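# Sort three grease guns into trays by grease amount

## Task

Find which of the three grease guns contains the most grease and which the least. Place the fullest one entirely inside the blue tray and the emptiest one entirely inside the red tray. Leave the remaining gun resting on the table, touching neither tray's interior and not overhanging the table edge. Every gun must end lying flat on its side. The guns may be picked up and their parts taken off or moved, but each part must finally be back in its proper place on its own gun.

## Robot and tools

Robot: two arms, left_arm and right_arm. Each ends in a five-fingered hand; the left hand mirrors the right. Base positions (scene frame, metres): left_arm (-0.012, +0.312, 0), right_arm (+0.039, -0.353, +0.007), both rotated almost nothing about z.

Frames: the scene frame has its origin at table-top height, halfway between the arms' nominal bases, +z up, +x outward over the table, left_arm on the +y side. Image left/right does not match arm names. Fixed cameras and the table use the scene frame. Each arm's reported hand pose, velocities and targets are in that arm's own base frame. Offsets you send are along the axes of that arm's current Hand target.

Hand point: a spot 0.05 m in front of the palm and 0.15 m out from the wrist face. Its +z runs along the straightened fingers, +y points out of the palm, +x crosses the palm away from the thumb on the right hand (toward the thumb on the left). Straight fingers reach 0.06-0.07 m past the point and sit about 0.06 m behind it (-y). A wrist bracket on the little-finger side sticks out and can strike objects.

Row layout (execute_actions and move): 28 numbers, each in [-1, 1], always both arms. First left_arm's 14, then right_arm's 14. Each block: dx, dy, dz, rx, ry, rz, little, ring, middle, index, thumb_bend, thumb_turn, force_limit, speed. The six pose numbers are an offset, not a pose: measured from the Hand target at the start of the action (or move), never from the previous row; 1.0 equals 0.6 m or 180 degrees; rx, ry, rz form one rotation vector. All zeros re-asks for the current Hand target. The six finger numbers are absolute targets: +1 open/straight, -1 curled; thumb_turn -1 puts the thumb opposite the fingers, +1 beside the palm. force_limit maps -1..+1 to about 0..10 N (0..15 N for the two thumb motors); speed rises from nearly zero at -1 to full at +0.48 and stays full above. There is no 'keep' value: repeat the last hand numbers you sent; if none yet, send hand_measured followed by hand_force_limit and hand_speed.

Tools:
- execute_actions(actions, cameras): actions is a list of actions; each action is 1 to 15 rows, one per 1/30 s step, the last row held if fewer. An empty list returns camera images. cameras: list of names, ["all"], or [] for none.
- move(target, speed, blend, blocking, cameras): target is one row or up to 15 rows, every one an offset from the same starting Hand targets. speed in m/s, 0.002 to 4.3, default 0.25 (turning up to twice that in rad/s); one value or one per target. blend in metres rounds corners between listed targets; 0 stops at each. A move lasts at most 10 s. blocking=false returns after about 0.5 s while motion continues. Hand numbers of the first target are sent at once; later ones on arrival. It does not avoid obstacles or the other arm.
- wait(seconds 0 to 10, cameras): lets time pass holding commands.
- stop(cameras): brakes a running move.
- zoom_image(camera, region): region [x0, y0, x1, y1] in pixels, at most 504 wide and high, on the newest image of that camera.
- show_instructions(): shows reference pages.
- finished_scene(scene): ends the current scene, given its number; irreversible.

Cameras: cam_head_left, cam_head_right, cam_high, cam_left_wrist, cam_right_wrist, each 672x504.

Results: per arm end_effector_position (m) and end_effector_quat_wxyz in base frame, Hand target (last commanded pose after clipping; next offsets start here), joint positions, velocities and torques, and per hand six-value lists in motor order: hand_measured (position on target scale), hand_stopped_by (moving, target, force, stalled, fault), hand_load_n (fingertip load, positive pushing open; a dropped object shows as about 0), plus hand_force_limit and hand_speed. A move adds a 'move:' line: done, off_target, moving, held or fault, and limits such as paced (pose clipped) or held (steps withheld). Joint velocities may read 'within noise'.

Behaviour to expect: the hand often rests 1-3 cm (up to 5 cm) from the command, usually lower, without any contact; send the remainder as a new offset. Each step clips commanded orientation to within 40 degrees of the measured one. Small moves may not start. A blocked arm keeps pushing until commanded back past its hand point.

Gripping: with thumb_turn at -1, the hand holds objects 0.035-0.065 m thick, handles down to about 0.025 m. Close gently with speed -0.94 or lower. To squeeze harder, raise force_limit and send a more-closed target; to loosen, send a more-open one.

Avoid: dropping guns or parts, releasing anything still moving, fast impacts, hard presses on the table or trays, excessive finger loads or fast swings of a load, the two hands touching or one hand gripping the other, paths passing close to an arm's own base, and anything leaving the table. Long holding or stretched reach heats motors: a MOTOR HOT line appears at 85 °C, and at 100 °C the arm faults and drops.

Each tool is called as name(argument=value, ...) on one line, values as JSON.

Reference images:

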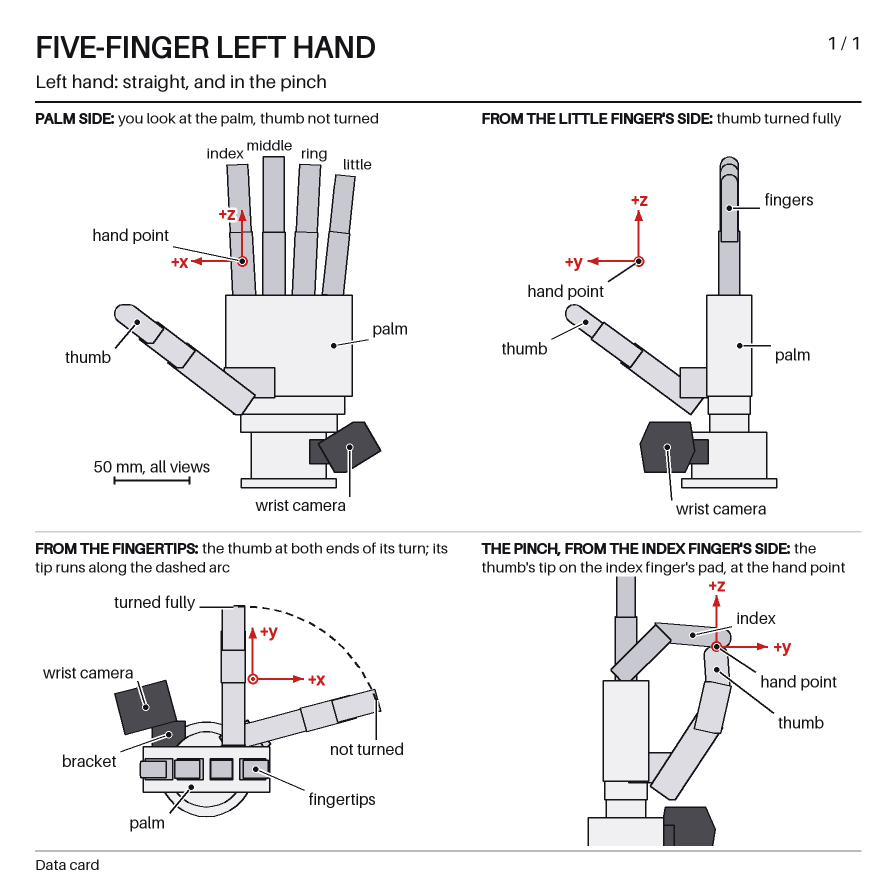

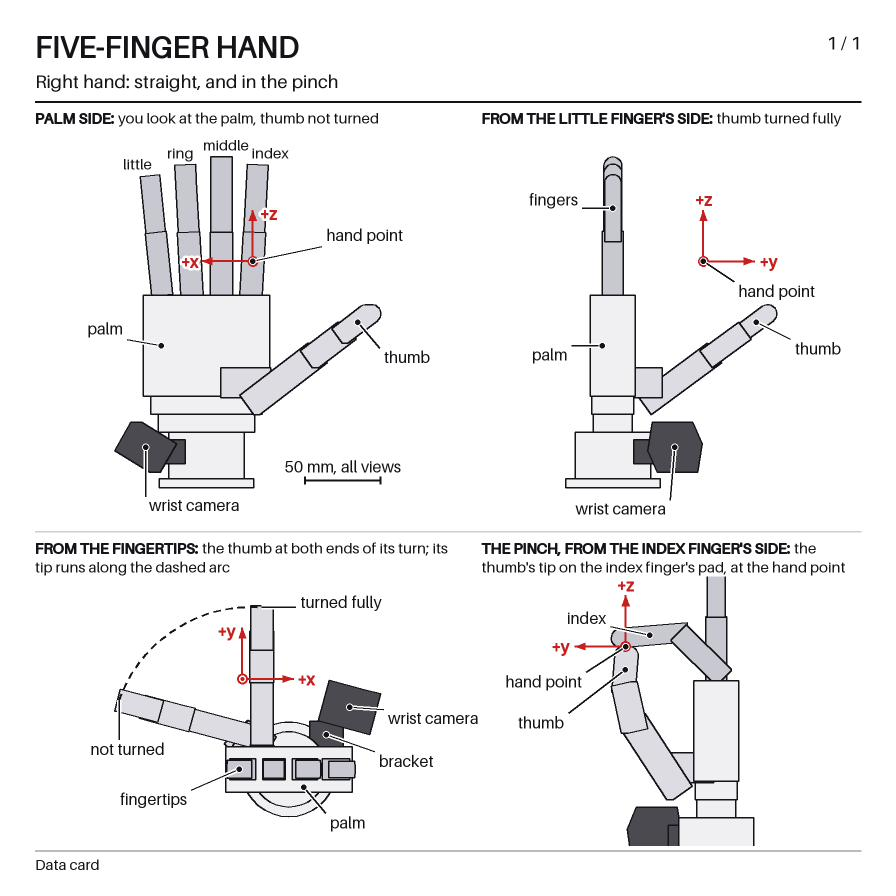

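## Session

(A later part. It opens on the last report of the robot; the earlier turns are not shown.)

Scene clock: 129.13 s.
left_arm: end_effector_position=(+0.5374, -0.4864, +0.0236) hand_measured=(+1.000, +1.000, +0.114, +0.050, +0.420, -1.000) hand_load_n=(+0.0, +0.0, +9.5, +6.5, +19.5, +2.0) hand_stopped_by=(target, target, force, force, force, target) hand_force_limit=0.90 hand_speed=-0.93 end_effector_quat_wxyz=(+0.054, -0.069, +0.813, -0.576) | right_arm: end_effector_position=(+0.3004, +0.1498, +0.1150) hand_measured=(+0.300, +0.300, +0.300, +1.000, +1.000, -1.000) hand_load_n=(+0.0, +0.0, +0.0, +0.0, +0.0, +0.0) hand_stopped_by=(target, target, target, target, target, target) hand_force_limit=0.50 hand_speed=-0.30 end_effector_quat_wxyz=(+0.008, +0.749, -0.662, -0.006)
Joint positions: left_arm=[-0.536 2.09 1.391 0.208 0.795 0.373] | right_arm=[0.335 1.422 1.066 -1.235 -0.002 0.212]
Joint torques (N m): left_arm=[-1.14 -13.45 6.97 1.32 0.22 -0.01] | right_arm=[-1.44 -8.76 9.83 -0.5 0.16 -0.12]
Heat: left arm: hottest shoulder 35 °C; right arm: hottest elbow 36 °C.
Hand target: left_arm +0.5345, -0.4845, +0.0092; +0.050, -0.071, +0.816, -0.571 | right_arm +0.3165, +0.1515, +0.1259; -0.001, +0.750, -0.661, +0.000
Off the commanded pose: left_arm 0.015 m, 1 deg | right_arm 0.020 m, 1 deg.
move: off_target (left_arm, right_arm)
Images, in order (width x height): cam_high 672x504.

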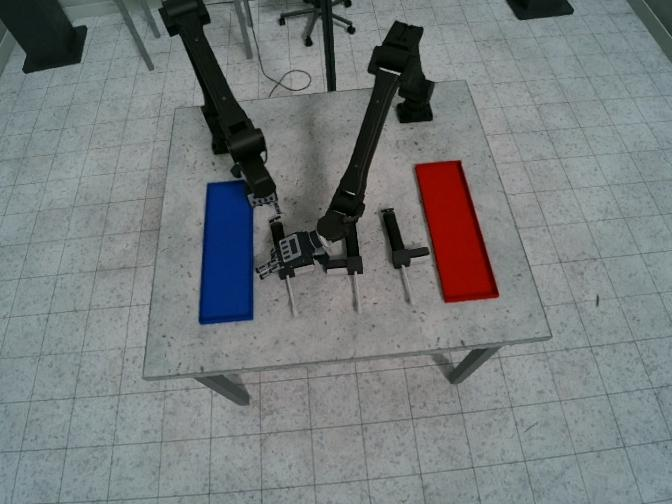

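move(target=[0,0,0,0,0,0,1,1,-0.5,-0.5,-0.4,-1,0.9,-0.93,0.0030,-0.0330,-0.020,0,0,0,0.3,0.3,0.3,1,1,-1,0.5,-0.3], speed=0.15, cameras=["cam_high"])

zoom_image(camera="cam_high", region=[250, 185, 310, 245])

Scene clock: 130.27 s.
left_arm: end_effector_position=(+0.5374, -0.4864, +0.0236) hand_measured=(+1.000, +1.000, +0.114, +0.050, +0.420, -1.000) hand_load_n=(+0.0, +0.0, +9.5, +6.5, +19.5, +2.0) hand_stopped_by=(target, target, force, force, force, target) hand_force_limit=0.90 hand_speed=-0.93 end_effector_quat_wxyz=(+0.054, -0.069, +0.813, -0.576) | right_arm: end_effector_position=(+0.3200, +0.1508, +0.1282) hand_measured=(+0.300, +0.300, +0.300, +1.000, +1.000, -1.000) hand_load_n=(+0.0, +0.0, +0.0, +0.0, +0.0, +0.0) hand_stopped_by=(target, target, target, target, target, target) hand_force_limit=0.50 hand_speed=-0.30 end_effector_quat_wxyz=(+0.007, +0.749, -0.662, -0.005)
Joint positions: left_arm=[-0.536 2.09 1.391 0.208 0.795 0.373] | right_arm=[0.321 1.456 1.138 -1.27 -0.002 0.198]
Joint torques (N m): left_arm=[-0.79 -13.63 6.94 1.36 0.22 -0.01] | right_arm=[-1.38 -9.05 10.02 -0.46 0.16 -0.12]
Heat: left arm: hottest shoulder 35 °C; right arm: hottest elbow 36 °C.
Hand target: left_arm +0.5345, -0.4845, +0.0092; +0.050, -0.071, +0.816, -0.571 | right_arm +0.3363, +0.1522, +0.1379; -0.001, +0.750, -0.661, +0.000
Off the commanded pose: left_arm 0.015 m, 1 deg | right_arm 0.019 m, 1 deg.
move: off_target (left_arm, right_arm)
Images, in order (width x height): cam_high 672x504.

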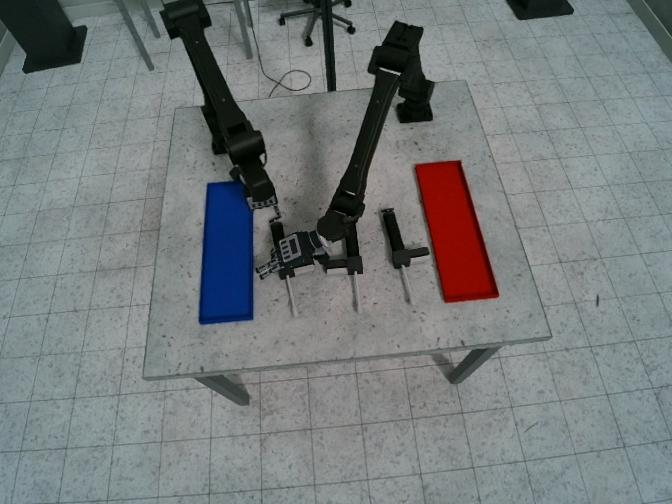

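Scaled by 8.400.

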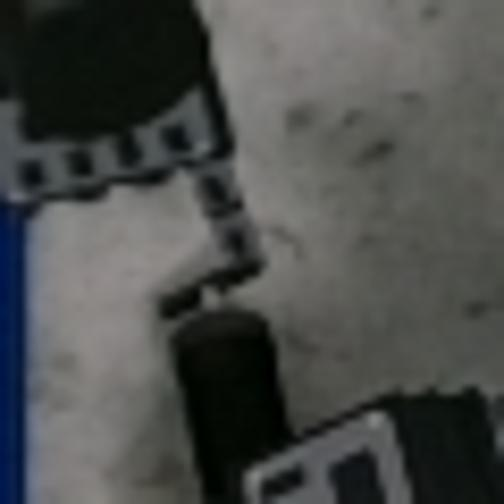

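move(target=[0,0,0,0,0,0,1,1,-0.5,-0.5,-0.4,-1,0.9,-0.93,0.0050,-0.0040,0.050,0,0,0,0.3,0.3,0.3,1,1,-1,0.5,-0.3], speed=0.12, cameras=["cam_high"])

zoom_image(camera="cam_high", region=[250, 185, 310, 245])

Scene clock: 131.43 s.
left_arm: end_effector_position=(+0.5374, -0.4864, +0.0236) hand_measured=(+1.000, +1.000, +0.114, +0.050, +0.420, -1.000) hand_load_n=(+0.0, -0.5, +9.5, +6.5, +19.5, +2.0) hand_stopped_by=(target, target, force, force, force, target) hand_force_limit=0.90 hand_speed=-0.93 end_effector_quat_wxyz=(+0.054, -0.069, +0.813, -0.576) | right_arm: end_effector_position=(+0.3348, +0.1523, +0.1142) hand_measured=(+0.300, +0.300, +0.300, +1.000, +1.000, -1.000) hand_load_n=(+0.0, +0.0, +0.0, +0.0, +0.0, +0.0) hand_stopped_by=(target, target, target, target, target, target) hand_force_limit=0.50 hand_speed=-0.30 end_effector_quat_wxyz=(-0.003, +0.749, -0.662, +0.000)
Joint positions: left_arm=[-0.536 2.09 1.391 0.208 0.795 0.373] | right_arm=[0.314 1.488 1.138 -1.215 -0.002 0.19]
Joint torques (N m): left_arm=[-0.97 -13.27 6.9 1.36 0.22 -0.01] | right_arm=[-1.49 -9.58 6.65 0.5 0.16 -0.1]
Heat: left arm: hottest shoulder 35 °C; right arm: hottest elbow 37 °C.
Hand target: left_arm +0.5345, -0.4845, +0.0092; +0.050, -0.071, +0.816, -0.571 | right_arm +0.3391, +0.1496, +0.1079; -0.001, +0.750, -0.661, +0.000
Off the commanded pose: left_arm 0.015 m, 1 deg | right_arm 0.008 m, 0 deg.
move: off_target (left_arm)
Images, in order (width x height): cam_high 672x504.

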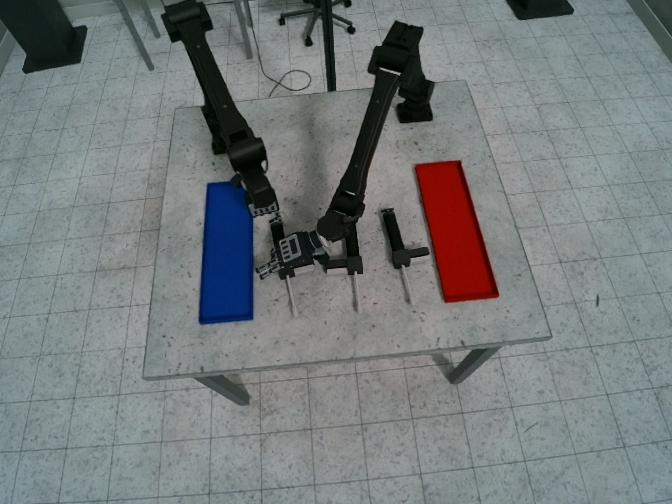

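Scaled by 8.400.

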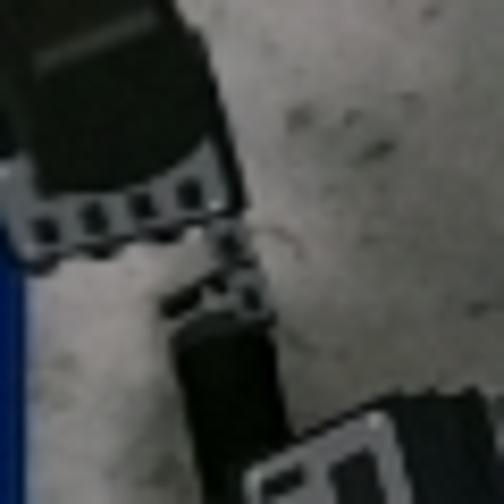

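move(target=[0,0,0,0,0,0,1,1,-0.5,-0.5,-0.4,-1,0.9,-0.93,0.0030,0.0320,-0.008,0,0,0,0.3,0.3,0.3,1,1,-1,0.5,-0.3], speed=0.12, cameras=["cam_high"])

zoom_image(camera="cam_high", region=[250, 185, 310, 245])

Scene clock: 132.50 s.
left_arm: end_effector_position=(+0.5374, -0.4864, +0.0236) hand_measured=(+1.000, +1.000, +0.114, +0.050, +0.420, -1.000) hand_load_n=(+0.0, +0.0, +9.5, +6.5, +20.0, +2.0) hand_stopped_by=(target, target, force, force, force, target) hand_force_limit=0.90 hand_speed=-0.93 end_effector_quat_wxyz=(+0.054, -0.069, +0.813, -0.576) | right_arm: end_effector_position=(+0.3244, +0.1489, +0.1161) hand_measured=(+0.300, +0.300, +0.300, +1.000, +1.000, -1.000) hand_load_n=(+0.0, +0.0, +0.0, +0.0, +0.0, +0.0) hand_stopped_by=(target, target, target, target, target, target) hand_force_limit=0.50 hand_speed=-0.30 end_effector_quat_wxyz=(-0.004, +0.749, -0.662, +0.001)
Joint positions: left_arm=[-0.536 2.09 1.391 0.208 0.795 0.373] | right_arm=[0.314 1.457 1.11 -1.215 -0.002 0.19]
Joint torques (N m): left_arm=[-0.62 -13.63 7.01 1.33 0.25 -0.03] | right_arm=[-1.08 -10.99 5.59 0.16 0.16 -0.08]
Heat: left arm: hottest shoulder 35 °C; right arm: hottest elbow 37 °C.
Hand target: left_arm +0.5345, -0.4845, +0.0092; +0.050, -0.071, +0.816, -0.571 | right_arm +0.3203, +0.1454, +0.1128; -0.001, +0.750, -0.661, +0.000
Off the commanded pose: left_arm 0.015 m, 1 deg | right_arm 0.006 m, 0 deg.
move: off_target (left_arm)
Images, in order (width x height): cam_high 672x504.

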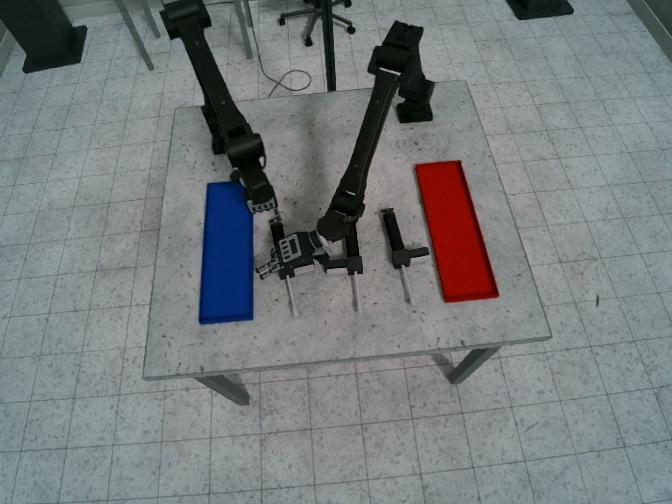

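Scaled by 8.400.

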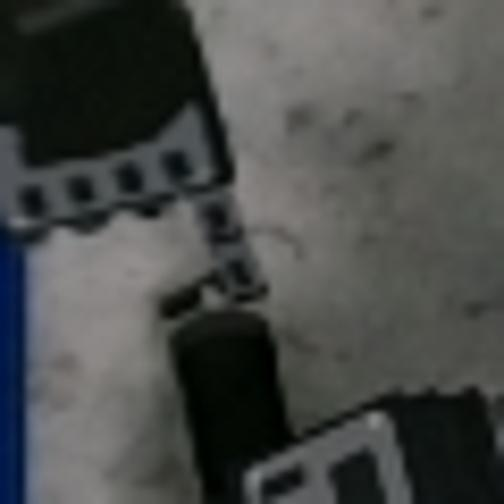

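move(target=[0,0,0,0,0,0,1,1,-0.5,-0.5,-0.4,-1,0.9,-0.93,-0.0008,0.0075,0.065,0,0,0,0.3,0.3,0.3,1,1,-1,0.5,-0.3], speed=0.1, cameras=["cam_high"])

zoom_image(camera="cam_high", region=[250, 185, 310, 245])

Scene clock: 133.70 s.
left_arm: end_effector_position=(+0.5375, -0.4864, +0.0236) hand_measured=(+1.000, +1.000, +0.114, +0.050, +0.420, -1.000) hand_load_n=(+0.0, +0.0, +9.5, +7.5, +19.0, +3.0) hand_stopped_by=(target, target, force, force, force, target) hand_force_limit=0.90 hand_speed=-0.93 end_effector_quat_wxyz=(+0.054, -0.069, +0.813, -0.576) | right_arm: end_effector_position=(+0.3208, +0.1494, +0.0898) hand_measured=(+0.300, +0.300, +0.300, +1.000, +1.000, -1.000) hand_load_n=(+0.0, +0.0, +0.0, -1.0, +0.0, +0.0) hand_stopped_by=(target, target, target, target, target, target) hand_force_limit=0.50 hand_speed=-0.30 end_effector_quat_wxyz=(-0.017, +0.749, -0.662, +0.004)
Joint positions: left_arm=[-0.536 2.09 1.391 0.209 0.794 0.373] | right_arm=[0.314 1.457 1.039 -1.118 -0.01 0.19]
Joint torques (N m): left_arm=[-1.2 -13.74 6.99 1.44 0.21 -0.02] | right_arm=[-0.85 -8.18 5.07 0.59 0.47 -0.05]
Heat: left arm: hottest shoulder 35 °C; right arm: hottest elbow 37 °C.
Hand target: left_arm +0.5345, -0.4845, +0.0092; +0.050, -0.071, +0.816, -0.571 | right_arm +0.3159, +0.1454, +0.0738; -0.001, +0.750, -0.661, +0.000
Off the commanded pose: left_arm 0.015 m, 1 deg | right_arm 0.017 m, 2 deg.
move: off_target (left_arm, right_arm)
Images, in order (width x height): cam_high 672x504.

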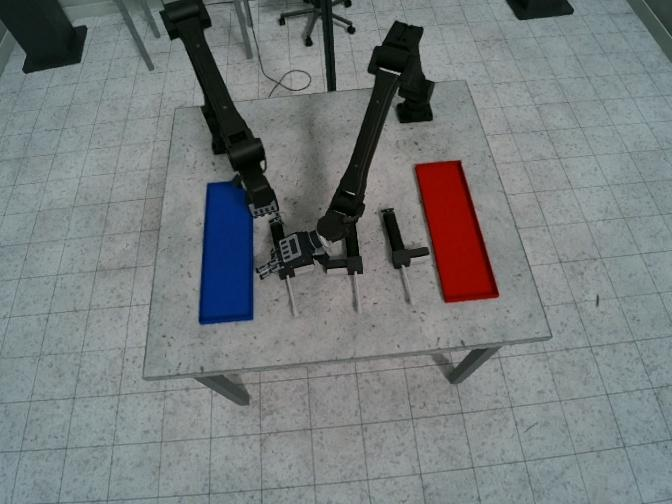

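Scaled by 8.400.

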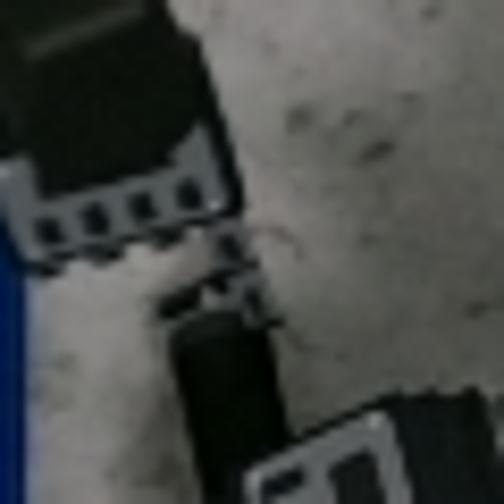

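move(target=[0,0,0,0,0,0,1,1,-0.5,-0.5,-0.4,-1,0.9,-0.93,0,0.0200,0.005,0,0,0,0.3,0.3,0.3,1,1,-1,0.5,-0.3], speed=0.06, cameras=["cam_high"])

zoom_image(camera="cam_high", region=[250, 185, 310, 245])

Scene clock: 134.93 s.
left_arm: end_effector_position=(+0.5382, -0.4863, +0.0235) hand_measured=(+1.000, +1.000, +0.114, +0.050, +0.420, -1.000) hand_load_n=(+0.0, +0.0, +7.0, +10.0, +18.5, +5.5) hand_stopped_by=(target, target, force, force, force, target) hand_force_limit=0.90 hand_speed=-0.93 end_effector_quat_wxyz=(+0.056, -0.069, +0.813, -0.576) | right_arm: end_effector_position=(+0.3128, +0.1512, +0.0803) hand_measured=(+0.300, +0.300, +0.300, +1.000, +1.000, -1.000) hand_load_n=(+0.0, +0.0, +0.0, +0.0, +0.0, +0.0) hand_stopped_by=(target, target, target, target, target, target) hand_force_limit=0.50 hand_speed=-0.30 end_effector_quat_wxyz=(-0.017, +0.752, -0.659, +0.000)
Joint positions: left_arm=[-0.536 2.09 1.391 0.209 0.791 0.373] | right_arm=[0.322 1.455 1.007 -1.093 -0.017 0.19]
Joint torques (N m): left_arm=[-0.79 -13.63 6.98 1.33 0.37 -0.02] | right_arm=[-1.08 -9.99 4.66 0.14 0.72 0.02]
Heat: left arm: hottest shoulder 35 °C; right arm: hottest elbow 37 °C.
Hand target: left_arm +0.5345, -0.4844, +0.0092; +0.050, -0.071, +0.816, -0.571 | right_arm +0.3040, +0.1439, +0.0707; -0.001, +0.750, -0.661, +0.000
Off the commanded pose: left_arm 0.015 m, 1 deg | right_arm 0.015 m, 2 deg.
move: off_target (left_arm, right_arm)
Images, in order (width x height): cam_high 672x504.

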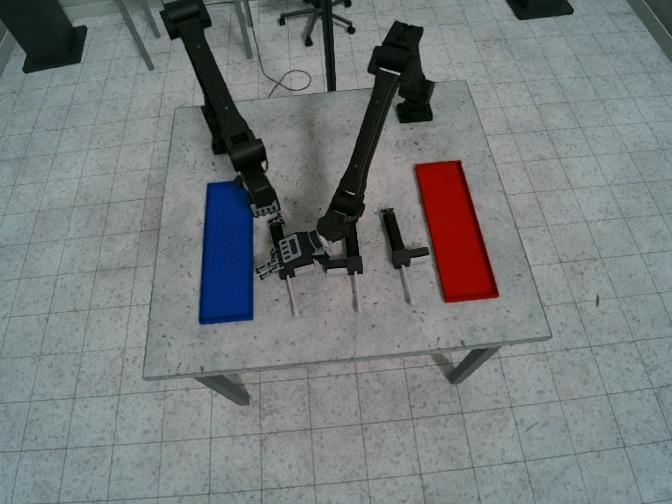

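Scaled by 8.400.

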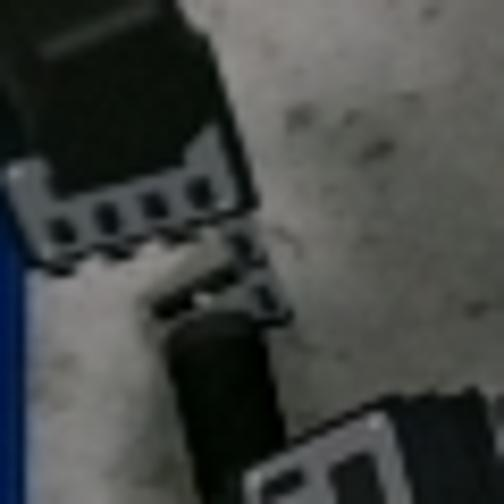

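move(target=[0,0,0,0,0,0,1,1,-0.5,-0.5,-0.4,-1,0.9,-0.93,0,-0.0250,-0.085,0,0,0,0.3,0.3,0.3,1,1,-1,0.5,-0.3], speed=0.12, cameras=["cam_high"])

zoom_image(camera="cam_high", region=[250, 185, 310, 245])

Scene clock: 136.30 s.
left_arm: end_effector_position=(+0.5375, -0.4867, +0.0237) hand_measured=(+1.000, +1.000, +0.114, +0.050, +0.420, -1.000) hand_load_n=(+0.0, -0.5, +8.5, +6.5, +19.5, +2.0) hand_stopped_by=(target, target, force, force, force, target) hand_force_limit=0.90 hand_speed=-0.93 end_effector_quat_wxyz=(+0.054, -0.068, +0.812, -0.576) | right_arm: end_effector_position=(+0.3027, +0.1440, +0.1071) hand_measured=(+0.300, +0.300, +0.300, +1.000, +1.000, -1.000) hand_load_n=(+0.0, +0.0, +0.0, +0.0, +0.0, +0.0) hand_stopped_by=(target, target, target, target, target, target) hand_force_limit=0.50 hand_speed=-0.30 end_effector_quat_wxyz=(+0.013, +0.751, -0.660, -0.010)
Joint positions: left_arm=[-0.536 2.09 1.391 0.209 0.794 0.373] | right_arm=[0.319 1.44 1.061 -1.224 -0.003 0.19]
Joint torques (N m): left_arm=[-1.03 -13.33 6.89 1.29 0.21 0] | right_arm=[-1.38 -10.17 9.62 -0.47 0.19 -0.06]
Heat: left arm: hottest shoulder 35 °C; right arm: hottest elbow 37 °C.
Hand target: left_arm +0.5344, -0.4846, +0.0092; +0.050, -0.071, +0.816, -0.571 | right_arm +0.3187, +0.1457, +0.1217; -0.001, +0.750, -0.661, +0.000
Off the commanded pose: left_arm 0.015 m, 1 deg | right_arm 0.022 m, 2 deg.
move: off_target (left_arm, right_arm)
Images, in order (width x height): cam_high 672x504.

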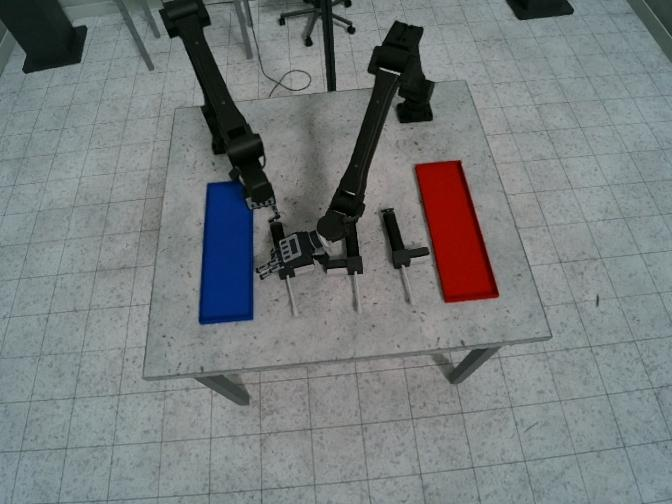

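Scaled by 8.400.

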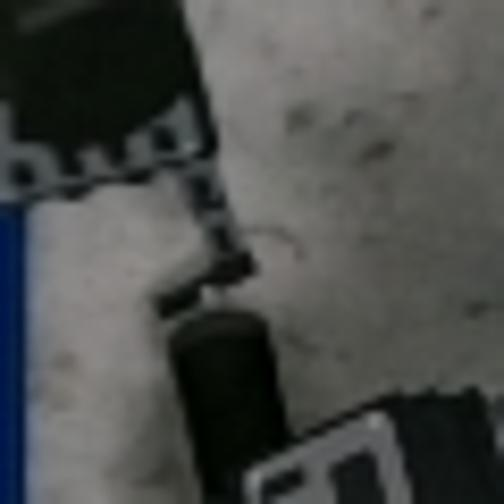

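move(target=[[0,0,0,0,0,0,1,1,-0.5,-0.5,-0.4,-1,0.9,-0.93,0.0031,-0.0350,-0.0300,0,0,0,0.3,0.3,0.3,1,1,-1,0.5,-0.3],[0,0,0,0,0,0,1,1,-0.5,-0.5,-0.4,-1,0.9,-0.93,0.0007,0.0038,0.0162,0,0,0,0.3,0.3,0.3,1,1,-1,0.5,-0.3]], speed=0.12, cameras=["cam_high"])

zoom_image(camera="cam_high", region=[250, 185, 310, 245])

Scene clock: 138.47 s.
left_arm: end_effector_position=(+0.5375, -0.4867, +0.0237) hand_measured=(+1.000, +1.000, +0.114, +0.050, +0.420, -1.000) hand_load_n=(+0.0, +0.0, +8.0, +7.0, +19.5, +2.0) hand_stopped_by=(target, target, force, force, force, target) hand_force_limit=0.90 hand_speed=-0.93 end_effector_quat_wxyz=(+0.054, -0.068, +0.812, -0.576) | right_arm: end_effector_position=(+0.3189, +0.1439, +0.1143) hand_measured=(+0.300, +0.300, +0.300, +1.000, +1.000, -1.000) hand_load_n=(+0.0, +0.5, +0.0, +0.0, +0.0, +0.0) hand_stopped_by=(target, target, target, target, target, target) hand_force_limit=0.50 hand_speed=-0.30 end_effector_quat_wxyz=(+0.001, +0.749, -0.662, -0.002)
Joint positions: left_arm=[-0.536 2.09 1.391 0.209 0.794 0.373] | right_arm=[0.306 1.451 1.097 -1.221 -0.003 0.183]
Joint torques (N m): left_arm=[-0.73 -13.27 6.97 1.36 0.22 -0.02] | right_arm=[-0.26 -11.22 5.67 0.51 0.16 0.01]
Heat: left arm: hottest shoulder 35 °C; right arm: hottest elbow 37 °C.
Hand target: left_arm +0.5344, -0.4846, +0.0092; +0.050, -0.071, +0.816, -0.571 | right_arm +0.3165, +0.1449, +0.1119; -0.001, +0.750, -0.661, +0.000
Off the commanded pose: left_arm 0.015 m, 1 deg | right_arm 0.003 m, 0 deg.
move: off_target (left_arm)
Images, in order (width x height): cam_high 672x504.

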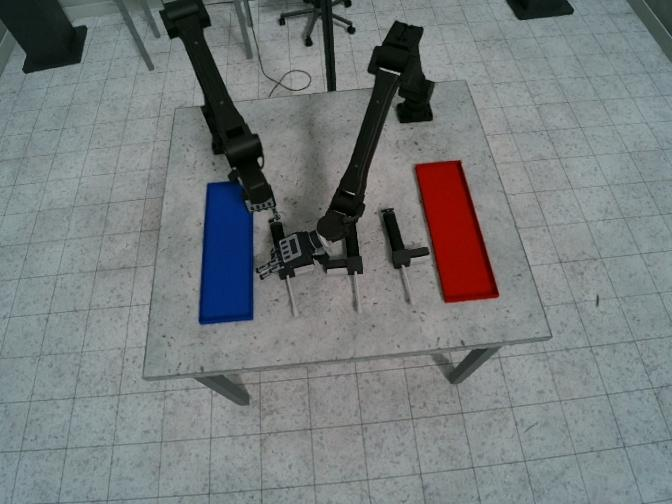

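Scaled by 8.400.

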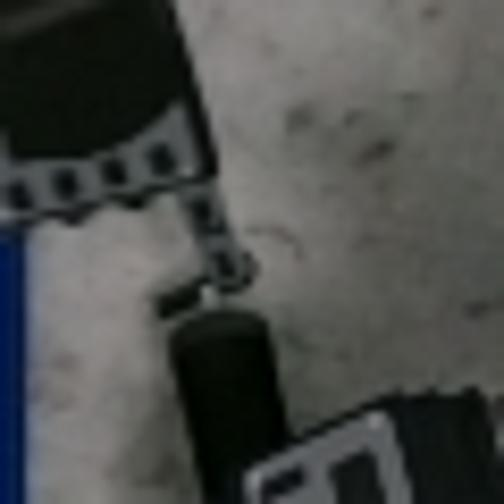

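move(target=[0,0,0,0,0,0,1,1,-0.5,-0.5,-0.4,-1,0.9,-0.93,-0.0120,-0.002,-0.0060,0,0,0,0.3,0.3,0.3,1,1,-1,0.5,-0.3], speed=0.12, cameras=["cam_high"])

zoom_image(camera="cam_high", region=[250, 185, 310, 245])

Scene clock: 139.47 s.
left_arm: end_effector_position=(+0.5375, -0.4867, +0.0237) hand_measured=(+1.000, +1.000, +0.114, +0.050, +0.420, -1.000) hand_load_n=(+0.0, +0.0, +8.5, +7.0, +19.0, +2.0) hand_stopped_by=(target, target, force, force, force, target) hand_force_limit=0.90 hand_speed=-0.93 end_effector_quat_wxyz=(+0.054, -0.068, +0.812, -0.576) | right_arm: end_effector_position=(+0.3170, +0.1490, +0.1143) hand_measured=(+0.300, +0.300, +0.300, +1.000, +1.000, -1.000) hand_load_n=(+0.0, +0.0, +0.0, +0.0, -0.5, +0.0) hand_stopped_by=(target, target, target, target, target, target) hand_force_limit=0.50 hand_speed=-0.30 end_effector_quat_wxyz=(+0.001, +0.751, -0.660, -0.002)
Joint positions: left_arm=[-0.536 2.09 1.391 0.209 0.794 0.373] | right_arm=[0.32 1.451 1.097 -1.221 -0.003 0.19]
Joint torques (N m): left_arm=[-0.97 -13.57 6.93 1.35 0.22 -0.01] | right_arm=[-0.15 -10.75 6.58 0.05 0.15 0.11]
Heat: left arm: hottest shoulder 35 °C; right arm: hottest elbow 37 °C.
Hand target: left_arm +0.5344, -0.4846, +0.0092; +0.050, -0.071, +0.816, -0.571 | right_arm +0.3168, +0.1522, +0.1156; -0.001, +0.750, -0.661, +0.000
Off the commanded pose: left_arm 0.015 m, 1 deg | right_arm 0.003 m, 0 deg.
move: off_target (left_arm)
Images, in order (width x height): cam_high 672x504.

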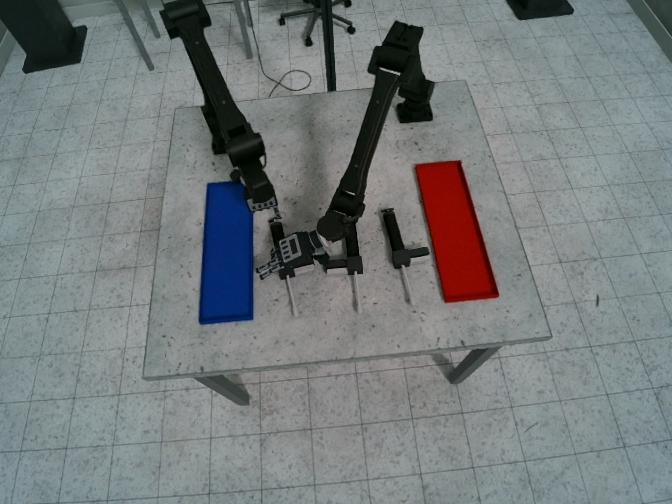

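Scaled by 8.400.

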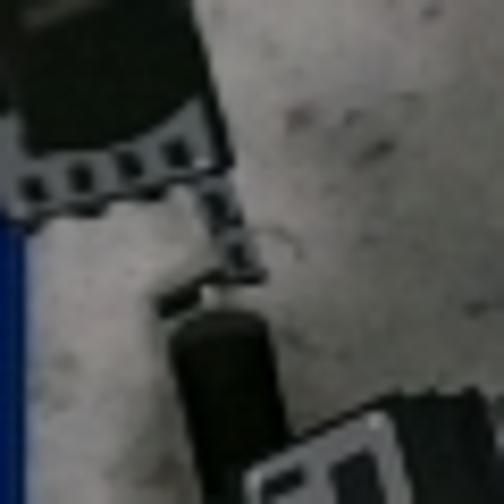

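move(target=[0,0,0,0,0,0,1,1,-0.5,-0.5,-0.4,-1,0.9,-0.93,0.0020,-0.0010,0.0580,0,0,0,0.3,0.3,0.3,1,1,-1,0.5,-0.3], speed=0.1, cameras=["cam_high"])

zoom_image(camera="cam_high", region=[250, 185, 310, 245])

Scene clock: 141.03 s.
left_arm: end_effector_position=(+0.5375, -0.4867, +0.0237) hand_measured=(+1.000, +1.000, +0.114, +0.050, +0.420, -1.000) hand_load_n=(+0.0, +0.0, +8.5, +7.0, +19.5, +2.0) hand_stopped_by=(target, target, force, force, force, target) hand_force_limit=0.90 hand_speed=-0.93 end_effector_quat_wxyz=(+0.054, -0.068, +0.812, -0.576) | right_arm: end_effector_position=(+0.3207, +0.1505, +0.0913) hand_measured=(+0.300, +0.300, +0.300, +1.000, +1.000, -1.000) hand_load_n=(+0.0, +0.0, +0.0, +0.0, +0.0, +0.0) hand_stopped_by=(target, target, target, target, target, target) hand_force_limit=0.50 hand_speed=-0.30 end_effector_quat_wxyz=(-0.010, +0.751, -0.660, +0.004)
Joint positions: left_arm=[-0.536 2.09 1.391 0.209 0.794 0.373] | right_arm=[0.32 1.467 1.052 -1.136 -0.003 0.191]
Joint torques (N m): left_arm=[-0.85 -13.57 6.86 1.35 0.22 -0.03] | right_arm=[-0.38 -9.05 5.52 0.57 0.19 0.07]
Heat: left arm: hottest shoulder 35 °C; right arm: hottest elbow 37 °C.
Hand target: left_arm +0.5344, -0.4846, +0.0092; +0.050, -0.071, +0.816, -0.571 | right_arm +0.3176, +0.1511, +0.0808; -0.001, +0.750, -0.661, +0.000
Off the commanded pose: left_arm 0.015 m, 1 deg | right_arm 0.011 m, 1 deg.
move: off_target (left_arm, right_arm)
Images, in order (width x height): cam_high 672x504.

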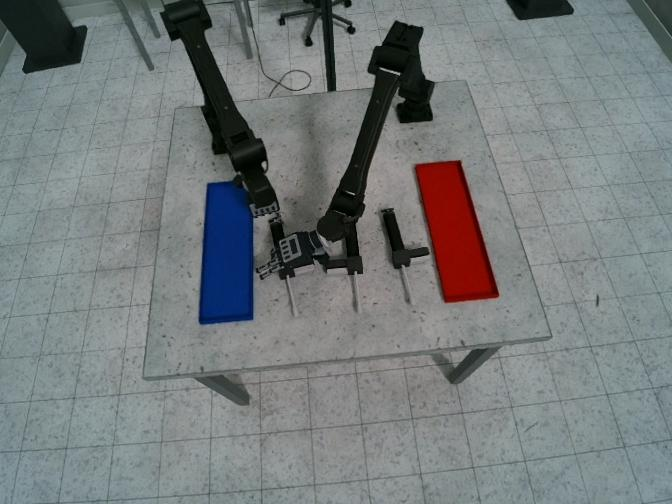

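Scaled by 8.400.

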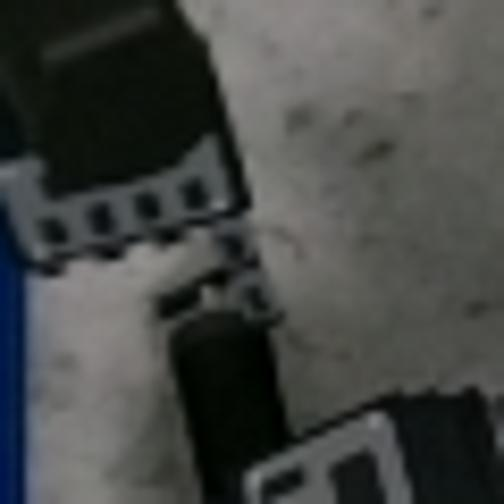

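move(target=[0,0,0,0,0,0,1,1,-0.5,-0.5,-0.4,-1,0.9,-0.93,0.0125,0.0066,0.0080,0,0,0,0.3,0.3,0.3,1,1,-1,0.5,-0.3], speed=0.08, cameras=["cam_high"])

zoom_image(camera="cam_high", region=[250, 185, 310, 245])

Scene clock: 142.00 s.
left_arm: end_effector_position=(+0.5377, -0.4866, +0.0237) hand_measured=(+1.000, +1.000, +0.114, +0.050, +0.420, -1.000) hand_load_n=(+0.5, -0.5, +8.0, +7.5, +19.0, +3.0) hand_stopped_by=(target, target, force, force, force, target) hand_force_limit=0.90 hand_speed=-0.93 end_effector_quat_wxyz=(+0.055, -0.069, +0.813, -0.576) | right_arm: end_effector_position=(+0.3197, +0.1516, +0.0869) hand_measured=(+0.300, +0.300, +0.300, +1.000, +1.000, -1.000) hand_load_n=(+0.0, +0.0, +0.0, +0.0, -0.5, +0.0) hand_stopped_by=(target, target, target, target, target, target) hand_force_limit=0.50 hand_speed=-0.30 end_effector_quat_wxyz=(-0.014, +0.751, -0.660, +0.002)
Joint positions: left_arm=[-0.536 2.09 1.391 0.209 0.793 0.373] | right_arm=[0.32 1.467 1.039 -1.118 -0.01 0.191]
Joint torques (N m): left_arm=[-0.91 -13.63 6.99 1.31 0.28 0] | right_arm=[-1.67 -9.58 4.86 0.29 0.45 -0.1]
Heat: left arm: hottest shoulder 35 °C; right arm: hottest elbow 37 °C.
Hand target: left_arm +0.5344, -0.4846, +0.0092; +0.050, -0.071, +0.816, -0.571 | right_arm +0.3146, +0.1432, +0.0760; -0.001, +0.750, -0.661, +0.000
Off the commanded pose: left_arm 0.015 m, 1 deg | right_arm 0.015 m, 1 deg.
move: off_target (left_arm, right_arm)
Images, in order (width x height): cam_high 672x504.

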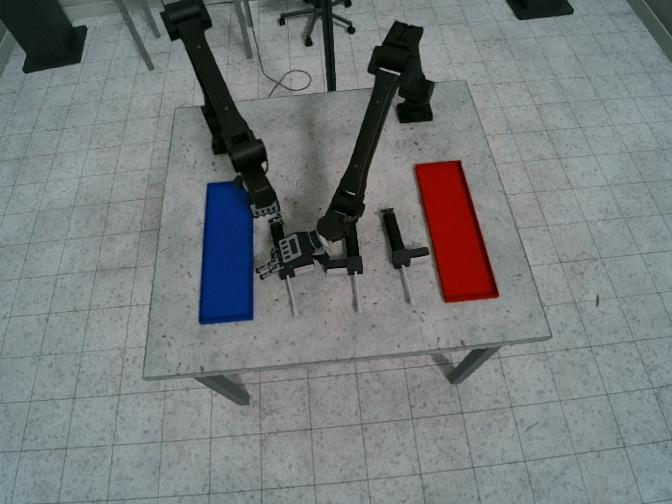

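Scaled by 8.400.

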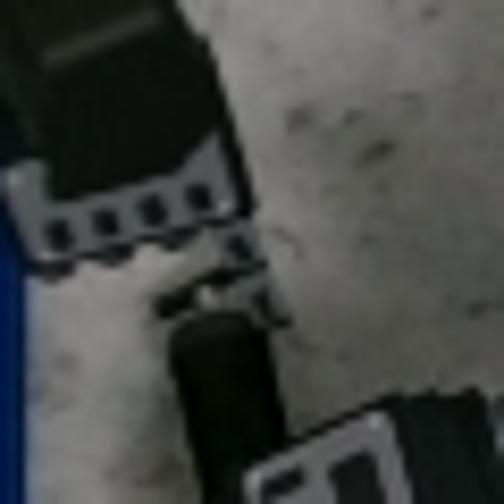

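move(target=[[0,0,0,0,0,0,1,1,-0.5,-0.5,-0.4,-1,0.9,-0.93,-0.0025,-0.0178,-0.0900,0,0,0,0.3,0.3,0.3,1,1,-1,0.5,-0.3],[0,0,0,0,0,0,1,1,-0.5,-0.5,-0.4,-1,0.9,-0.93,-0.0080,0.0060,-0.0617,0,0,0,0.3,0.3,0.3,1,1,-1,0.5,-0.3]], speed=0.12, cameras=["cam_high"])

zoom_image(camera="cam_high", region=[250, 185, 310, 245])

Scene clock: 144.27 s.
left_arm: end_effector_position=(+0.5375, -0.4867, +0.0237) hand_measured=(+1.000, +1.000, +0.114, +0.050, +0.420, -1.000) hand_load_n=(-0.5, +0.0, +8.5, +6.5, +19.5, +2.0) hand_stopped_by=(target, target, force, force, force, target) hand_force_limit=0.90 hand_speed=-0.93 end_effector_quat_wxyz=(+0.055, -0.068, +0.813, -0.576) | right_arm: end_effector_position=(+0.3130, +0.1461, +0.1164) hand_measured=(+0.300, +0.300, +0.300, +1.000, +1.000, -1.000) hand_load_n=(+0.0, +0.0, +0.0, +0.0, +0.0, +0.0) hand_stopped_by=(target, target, target, target, target, target) hand_force_limit=0.50 hand_speed=-0.30 end_effector_quat_wxyz=(+0.000, +0.750, -0.662, -0.002)
Joint positions: left_arm=[-0.536 2.09 1.391 0.209 0.794 0.373] | right_arm=[0.315 1.434 1.085 -1.223 -0.003 0.191]
Joint torques (N m): left_arm=[-1.03 -13.33 6.89 1.29 0.23 0] | right_arm=[-0.21 -10.52 5.63 0.49 0.17 0.04]
Heat: left arm: hottest shoulder 35 °C; right arm: hottest elbow 37 °C.
Hand target: left_arm +0.5344, -0.4846, +0.0092; +0.050, -0.071, +0.816, -0.571 | right_arm +0.3104, +0.1475, +0.1130; -0.001, +0.750, -0.661, +0.000
Off the commanded pose: left_arm 0.015 m, 1 deg | right_arm 0.004 m, 0 deg.
move: off_target (left_arm)
Images, in order (width x height): cam_high 672x504.

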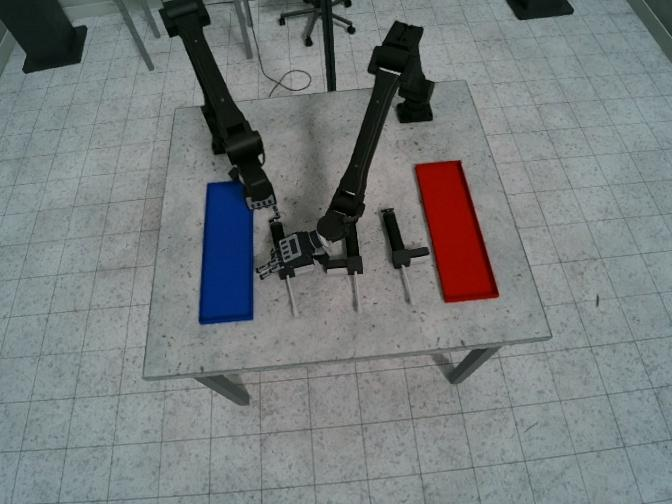

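Scaled by 8.400.

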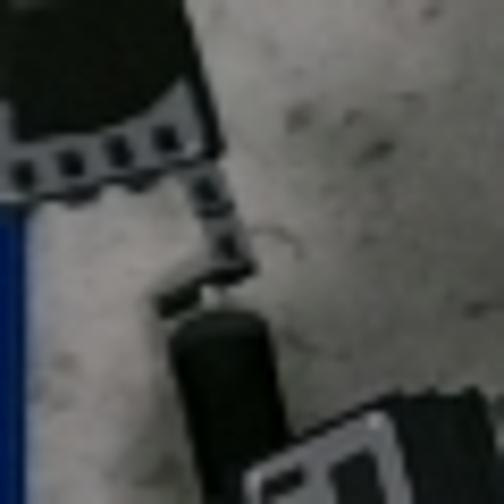

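move(target=[0,0,0,0,0,0,1,1,-0.5,-0.5,-0.4,-1,0.9,-0.93,0.0018,0.0053,0.0720,0,0,0,0.3,0.3,0.3,1,1,-1,0.5,-0.3], speed=0.1, cameras=["cam_high"])

zoom_image(camera="cam_high", region=[250, 185, 310, 245])

Scene clock: 145.43 s.
left_arm: end_effector_position=(+0.5375, -0.4867, +0.0237) hand_measured=(+1.000, +1.000, +0.114, +0.050, +0.420, -1.000) hand_load_n=(+0.0, +0.0, +8.5, +7.0, +19.5, +2.0) hand_stopped_by=(target, target, force, force, force, target) hand_force_limit=0.90 hand_speed=-0.93 end_effector_quat_wxyz=(+0.055, -0.068, +0.813, -0.576) | right_arm: end_effector_position=(+0.3091, +0.1451, +0.0791) hand_measured=(+0.300, +0.300, +0.300, +1.000, +1.000, -1.000) hand_load_n=(+0.0, +0.0, +0.0, -1.0, +0.0, +0.0) hand_stopped_by=(target, target, target, target, target, target) hand_force_limit=0.50 hand_speed=-0.30 end_effector_quat_wxyz=(-0.006, +0.750, -0.661, +0.002)
Joint positions: left_arm=[-0.536 2.09 1.391 0.209 0.794 0.373] | right_arm=[0.316 1.454 1.003 -1.107 -0.003 0.191]
Joint torques (N m): left_arm=[-0.73 -13.33 6.83 1.21 0.24 -0.02] | right_arm=[-0.32 -8.7 5.5 0.68 0.19 0.03]
Heat: left arm: hottest shoulder 35 °C; right arm: hottest elbow 37 °C.
Hand target: left_arm +0.5344, -0.4846, +0.0092; +0.050, -0.071, +0.816, -0.571 | right_arm +0.3075, +0.1461, +0.0699; -0.001, +0.750, -0.661, +0.000
Off the commanded pose: left_arm 0.015 m, 1 deg | right_arm 0.010 m, 1 deg.
move: off_target (left_arm)
Images, in order (width x height): cam_high 672x504.

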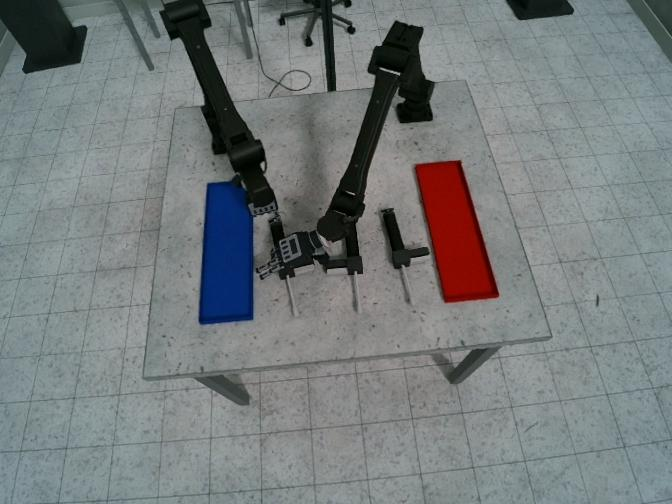

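Scaled by 8.400.

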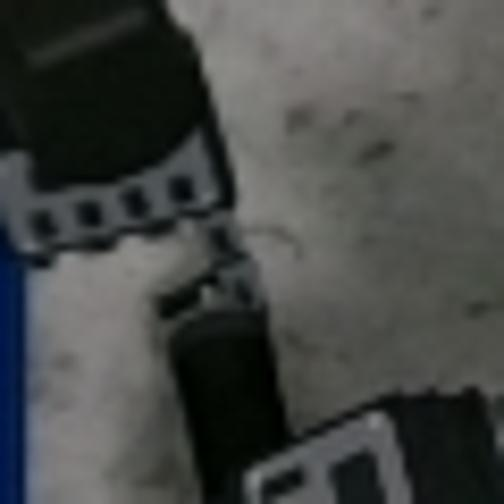

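move(target=[0,0,0,0,0,0,1,1,-0.5,-0.5,-0.4,-1,0.9,-0.93,0,0.0333,0.0,0,0,0,0.3,0.3,0.3,1,1,-1,0.5,-0.3], speed=0.06, cameras=["cam_high"])

zoom_image(camera="cam_high", region=[250, 185, 310, 245])

Scene clock: 146.47 s.
left_arm: end_effector_position=(+0.5375, -0.4867, +0.0237) hand_measured=(+1.000, +1.000, +0.114, +0.050, +0.420, -1.000) hand_load_n=(+0.0, +0.0, +8.5, +6.5, +19.5, +1.5) hand_stopped_by=(target, target, force, force, force, target) hand_force_limit=0.90 hand_speed=-0.93 end_effector_quat_wxyz=(+0.055, -0.068, +0.813, -0.576) | right_arm: end_effector_position=(+0.2982, +0.1428, +0.0740) hand_measured=(+0.300, +0.300, +0.300, +1.000, +1.000, -1.000) hand_load_n=(+0.0, +0.0, +0.0, +0.0, +0.0, +0.0) hand_stopped_by=(target, target, target, target, target, target) hand_force_limit=0.50 hand_speed=-0.30 end_effector_quat_wxyz=(-0.008, +0.748, -0.663, +0.005)
Joint positions: left_arm=[-0.536 2.09 1.391 0.209 0.794 0.373] | right_arm=[0.32 1.426 0.96 -1.085 0 0.2]
Joint torques (N m): left_arm=[-0.56 -13.33 6.97 1.37 0.24 -0.01] | right_arm=[0.15 -9.99 4.85 -0.02 0.06 0.04]
Heat: left arm: hottest shoulder 35 °C; right arm: hottest elbow 37 °C.
Hand target: left_arm +0.5344, -0.4846, +0.0092; +0.050, -0.071, +0.816, -0.571 | right_arm +0.2877, +0.1436, +0.0698; -0.001, +0.750, -0.661, +0.000
Off the commanded pose: left_arm 0.015 m, 1 deg | right_arm 0.011 m, 1 deg.
move: off_target (left_arm, right_arm)
Images, in order (width x height): cam_high 672x504.

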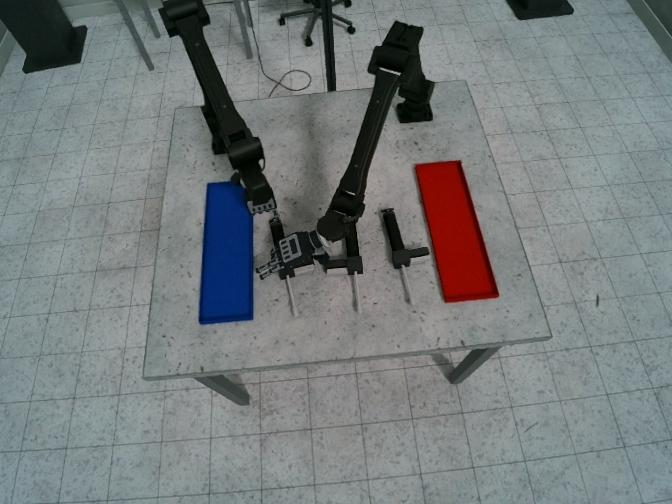

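Scaled by 8.400.

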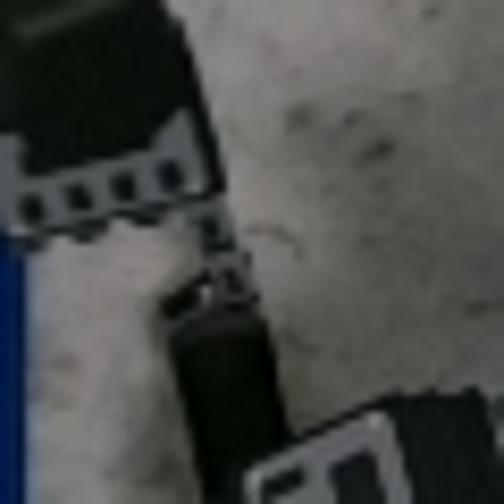

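move(target=[0,0,0,0,0,0,1,1,-0.5,-0.5,-0.4,-1,0.9,-0.93,0,0.0250,0.0,0,0,0,0.3,0.3,0.3,1,1,-1,0.5,-0.3], speed=0.06, cameras=["cam_high"])

zoom_image(camera="cam_high", region=[250, 185, 310, 245])

Scene clock: 147.47 s.
left_arm: end_effector_position=(+0.5375, -0.4867, +0.0237) hand_measured=(+1.000, +1.000, +0.114, +0.050, +0.420, -1.000) hand_load_n=(-0.5, +0.0, +8.5, +6.5, +19.5, +1.5) hand_stopped_by=(target, target, force, force, force, target) hand_force_limit=0.90 hand_speed=-0.93 end_effector_quat_wxyz=(+0.055, -0.068, +0.813, -0.576) | right_arm: end_effector_position=(+0.2838, +0.1409, +0.0737) hand_measured=(+0.300, +0.300, +0.300, +1.000, +1.000, -1.000) hand_load_n=(+0.0, +0.0, +0.0, +0.5, -0.5, +0.0) hand_stopped_by=(target, target, target, target, target, target) hand_force_limit=0.50 hand_speed=-0.30 end_effector_quat_wxyz=(-0.009, +0.748, -0.664, +0.005)
Joint positions: left_arm=[-0.536 2.09 1.391 0.209 0.794 0.373] | right_arm=[0.328 1.389 0.921 -1.082 0 0.209]
Joint torques (N m): left_arm=[-1.03 -13.51 6.89 1.28 0.24 0.01] | right_arm=[0.26 -9.41 4.86 -0.12 0.06 0.03]
Heat: left arm: hottest shoulder 35 °C; right arm: hottest elbow 37 °C.
Hand target: left_arm +0.5344, -0.4846, +0.0092; +0.050, -0.071, +0.816, -0.571 | right_arm +0.2728, +0.1416, +0.0697; -0.001, +0.750, -0.661, +0.000
Off the commanded pose: left_arm 0.015 m, 1 deg | right_arm 0.012 m, 1 deg.
move: off_target (left_arm, right_arm)
Images, in order (width x height): cam_high 672x504.

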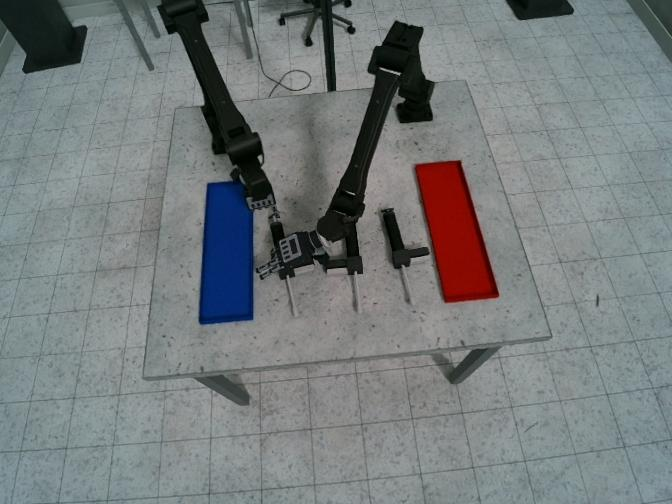

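Scaled by 8.400.

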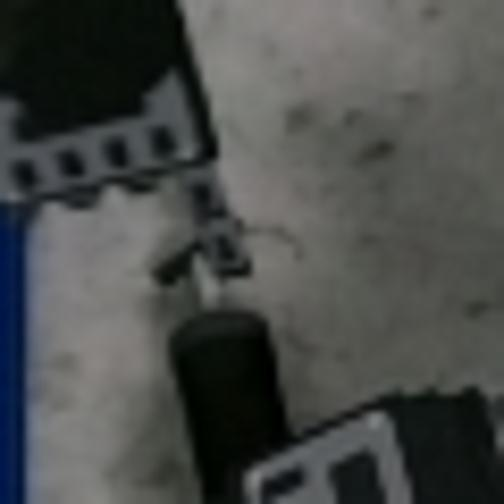

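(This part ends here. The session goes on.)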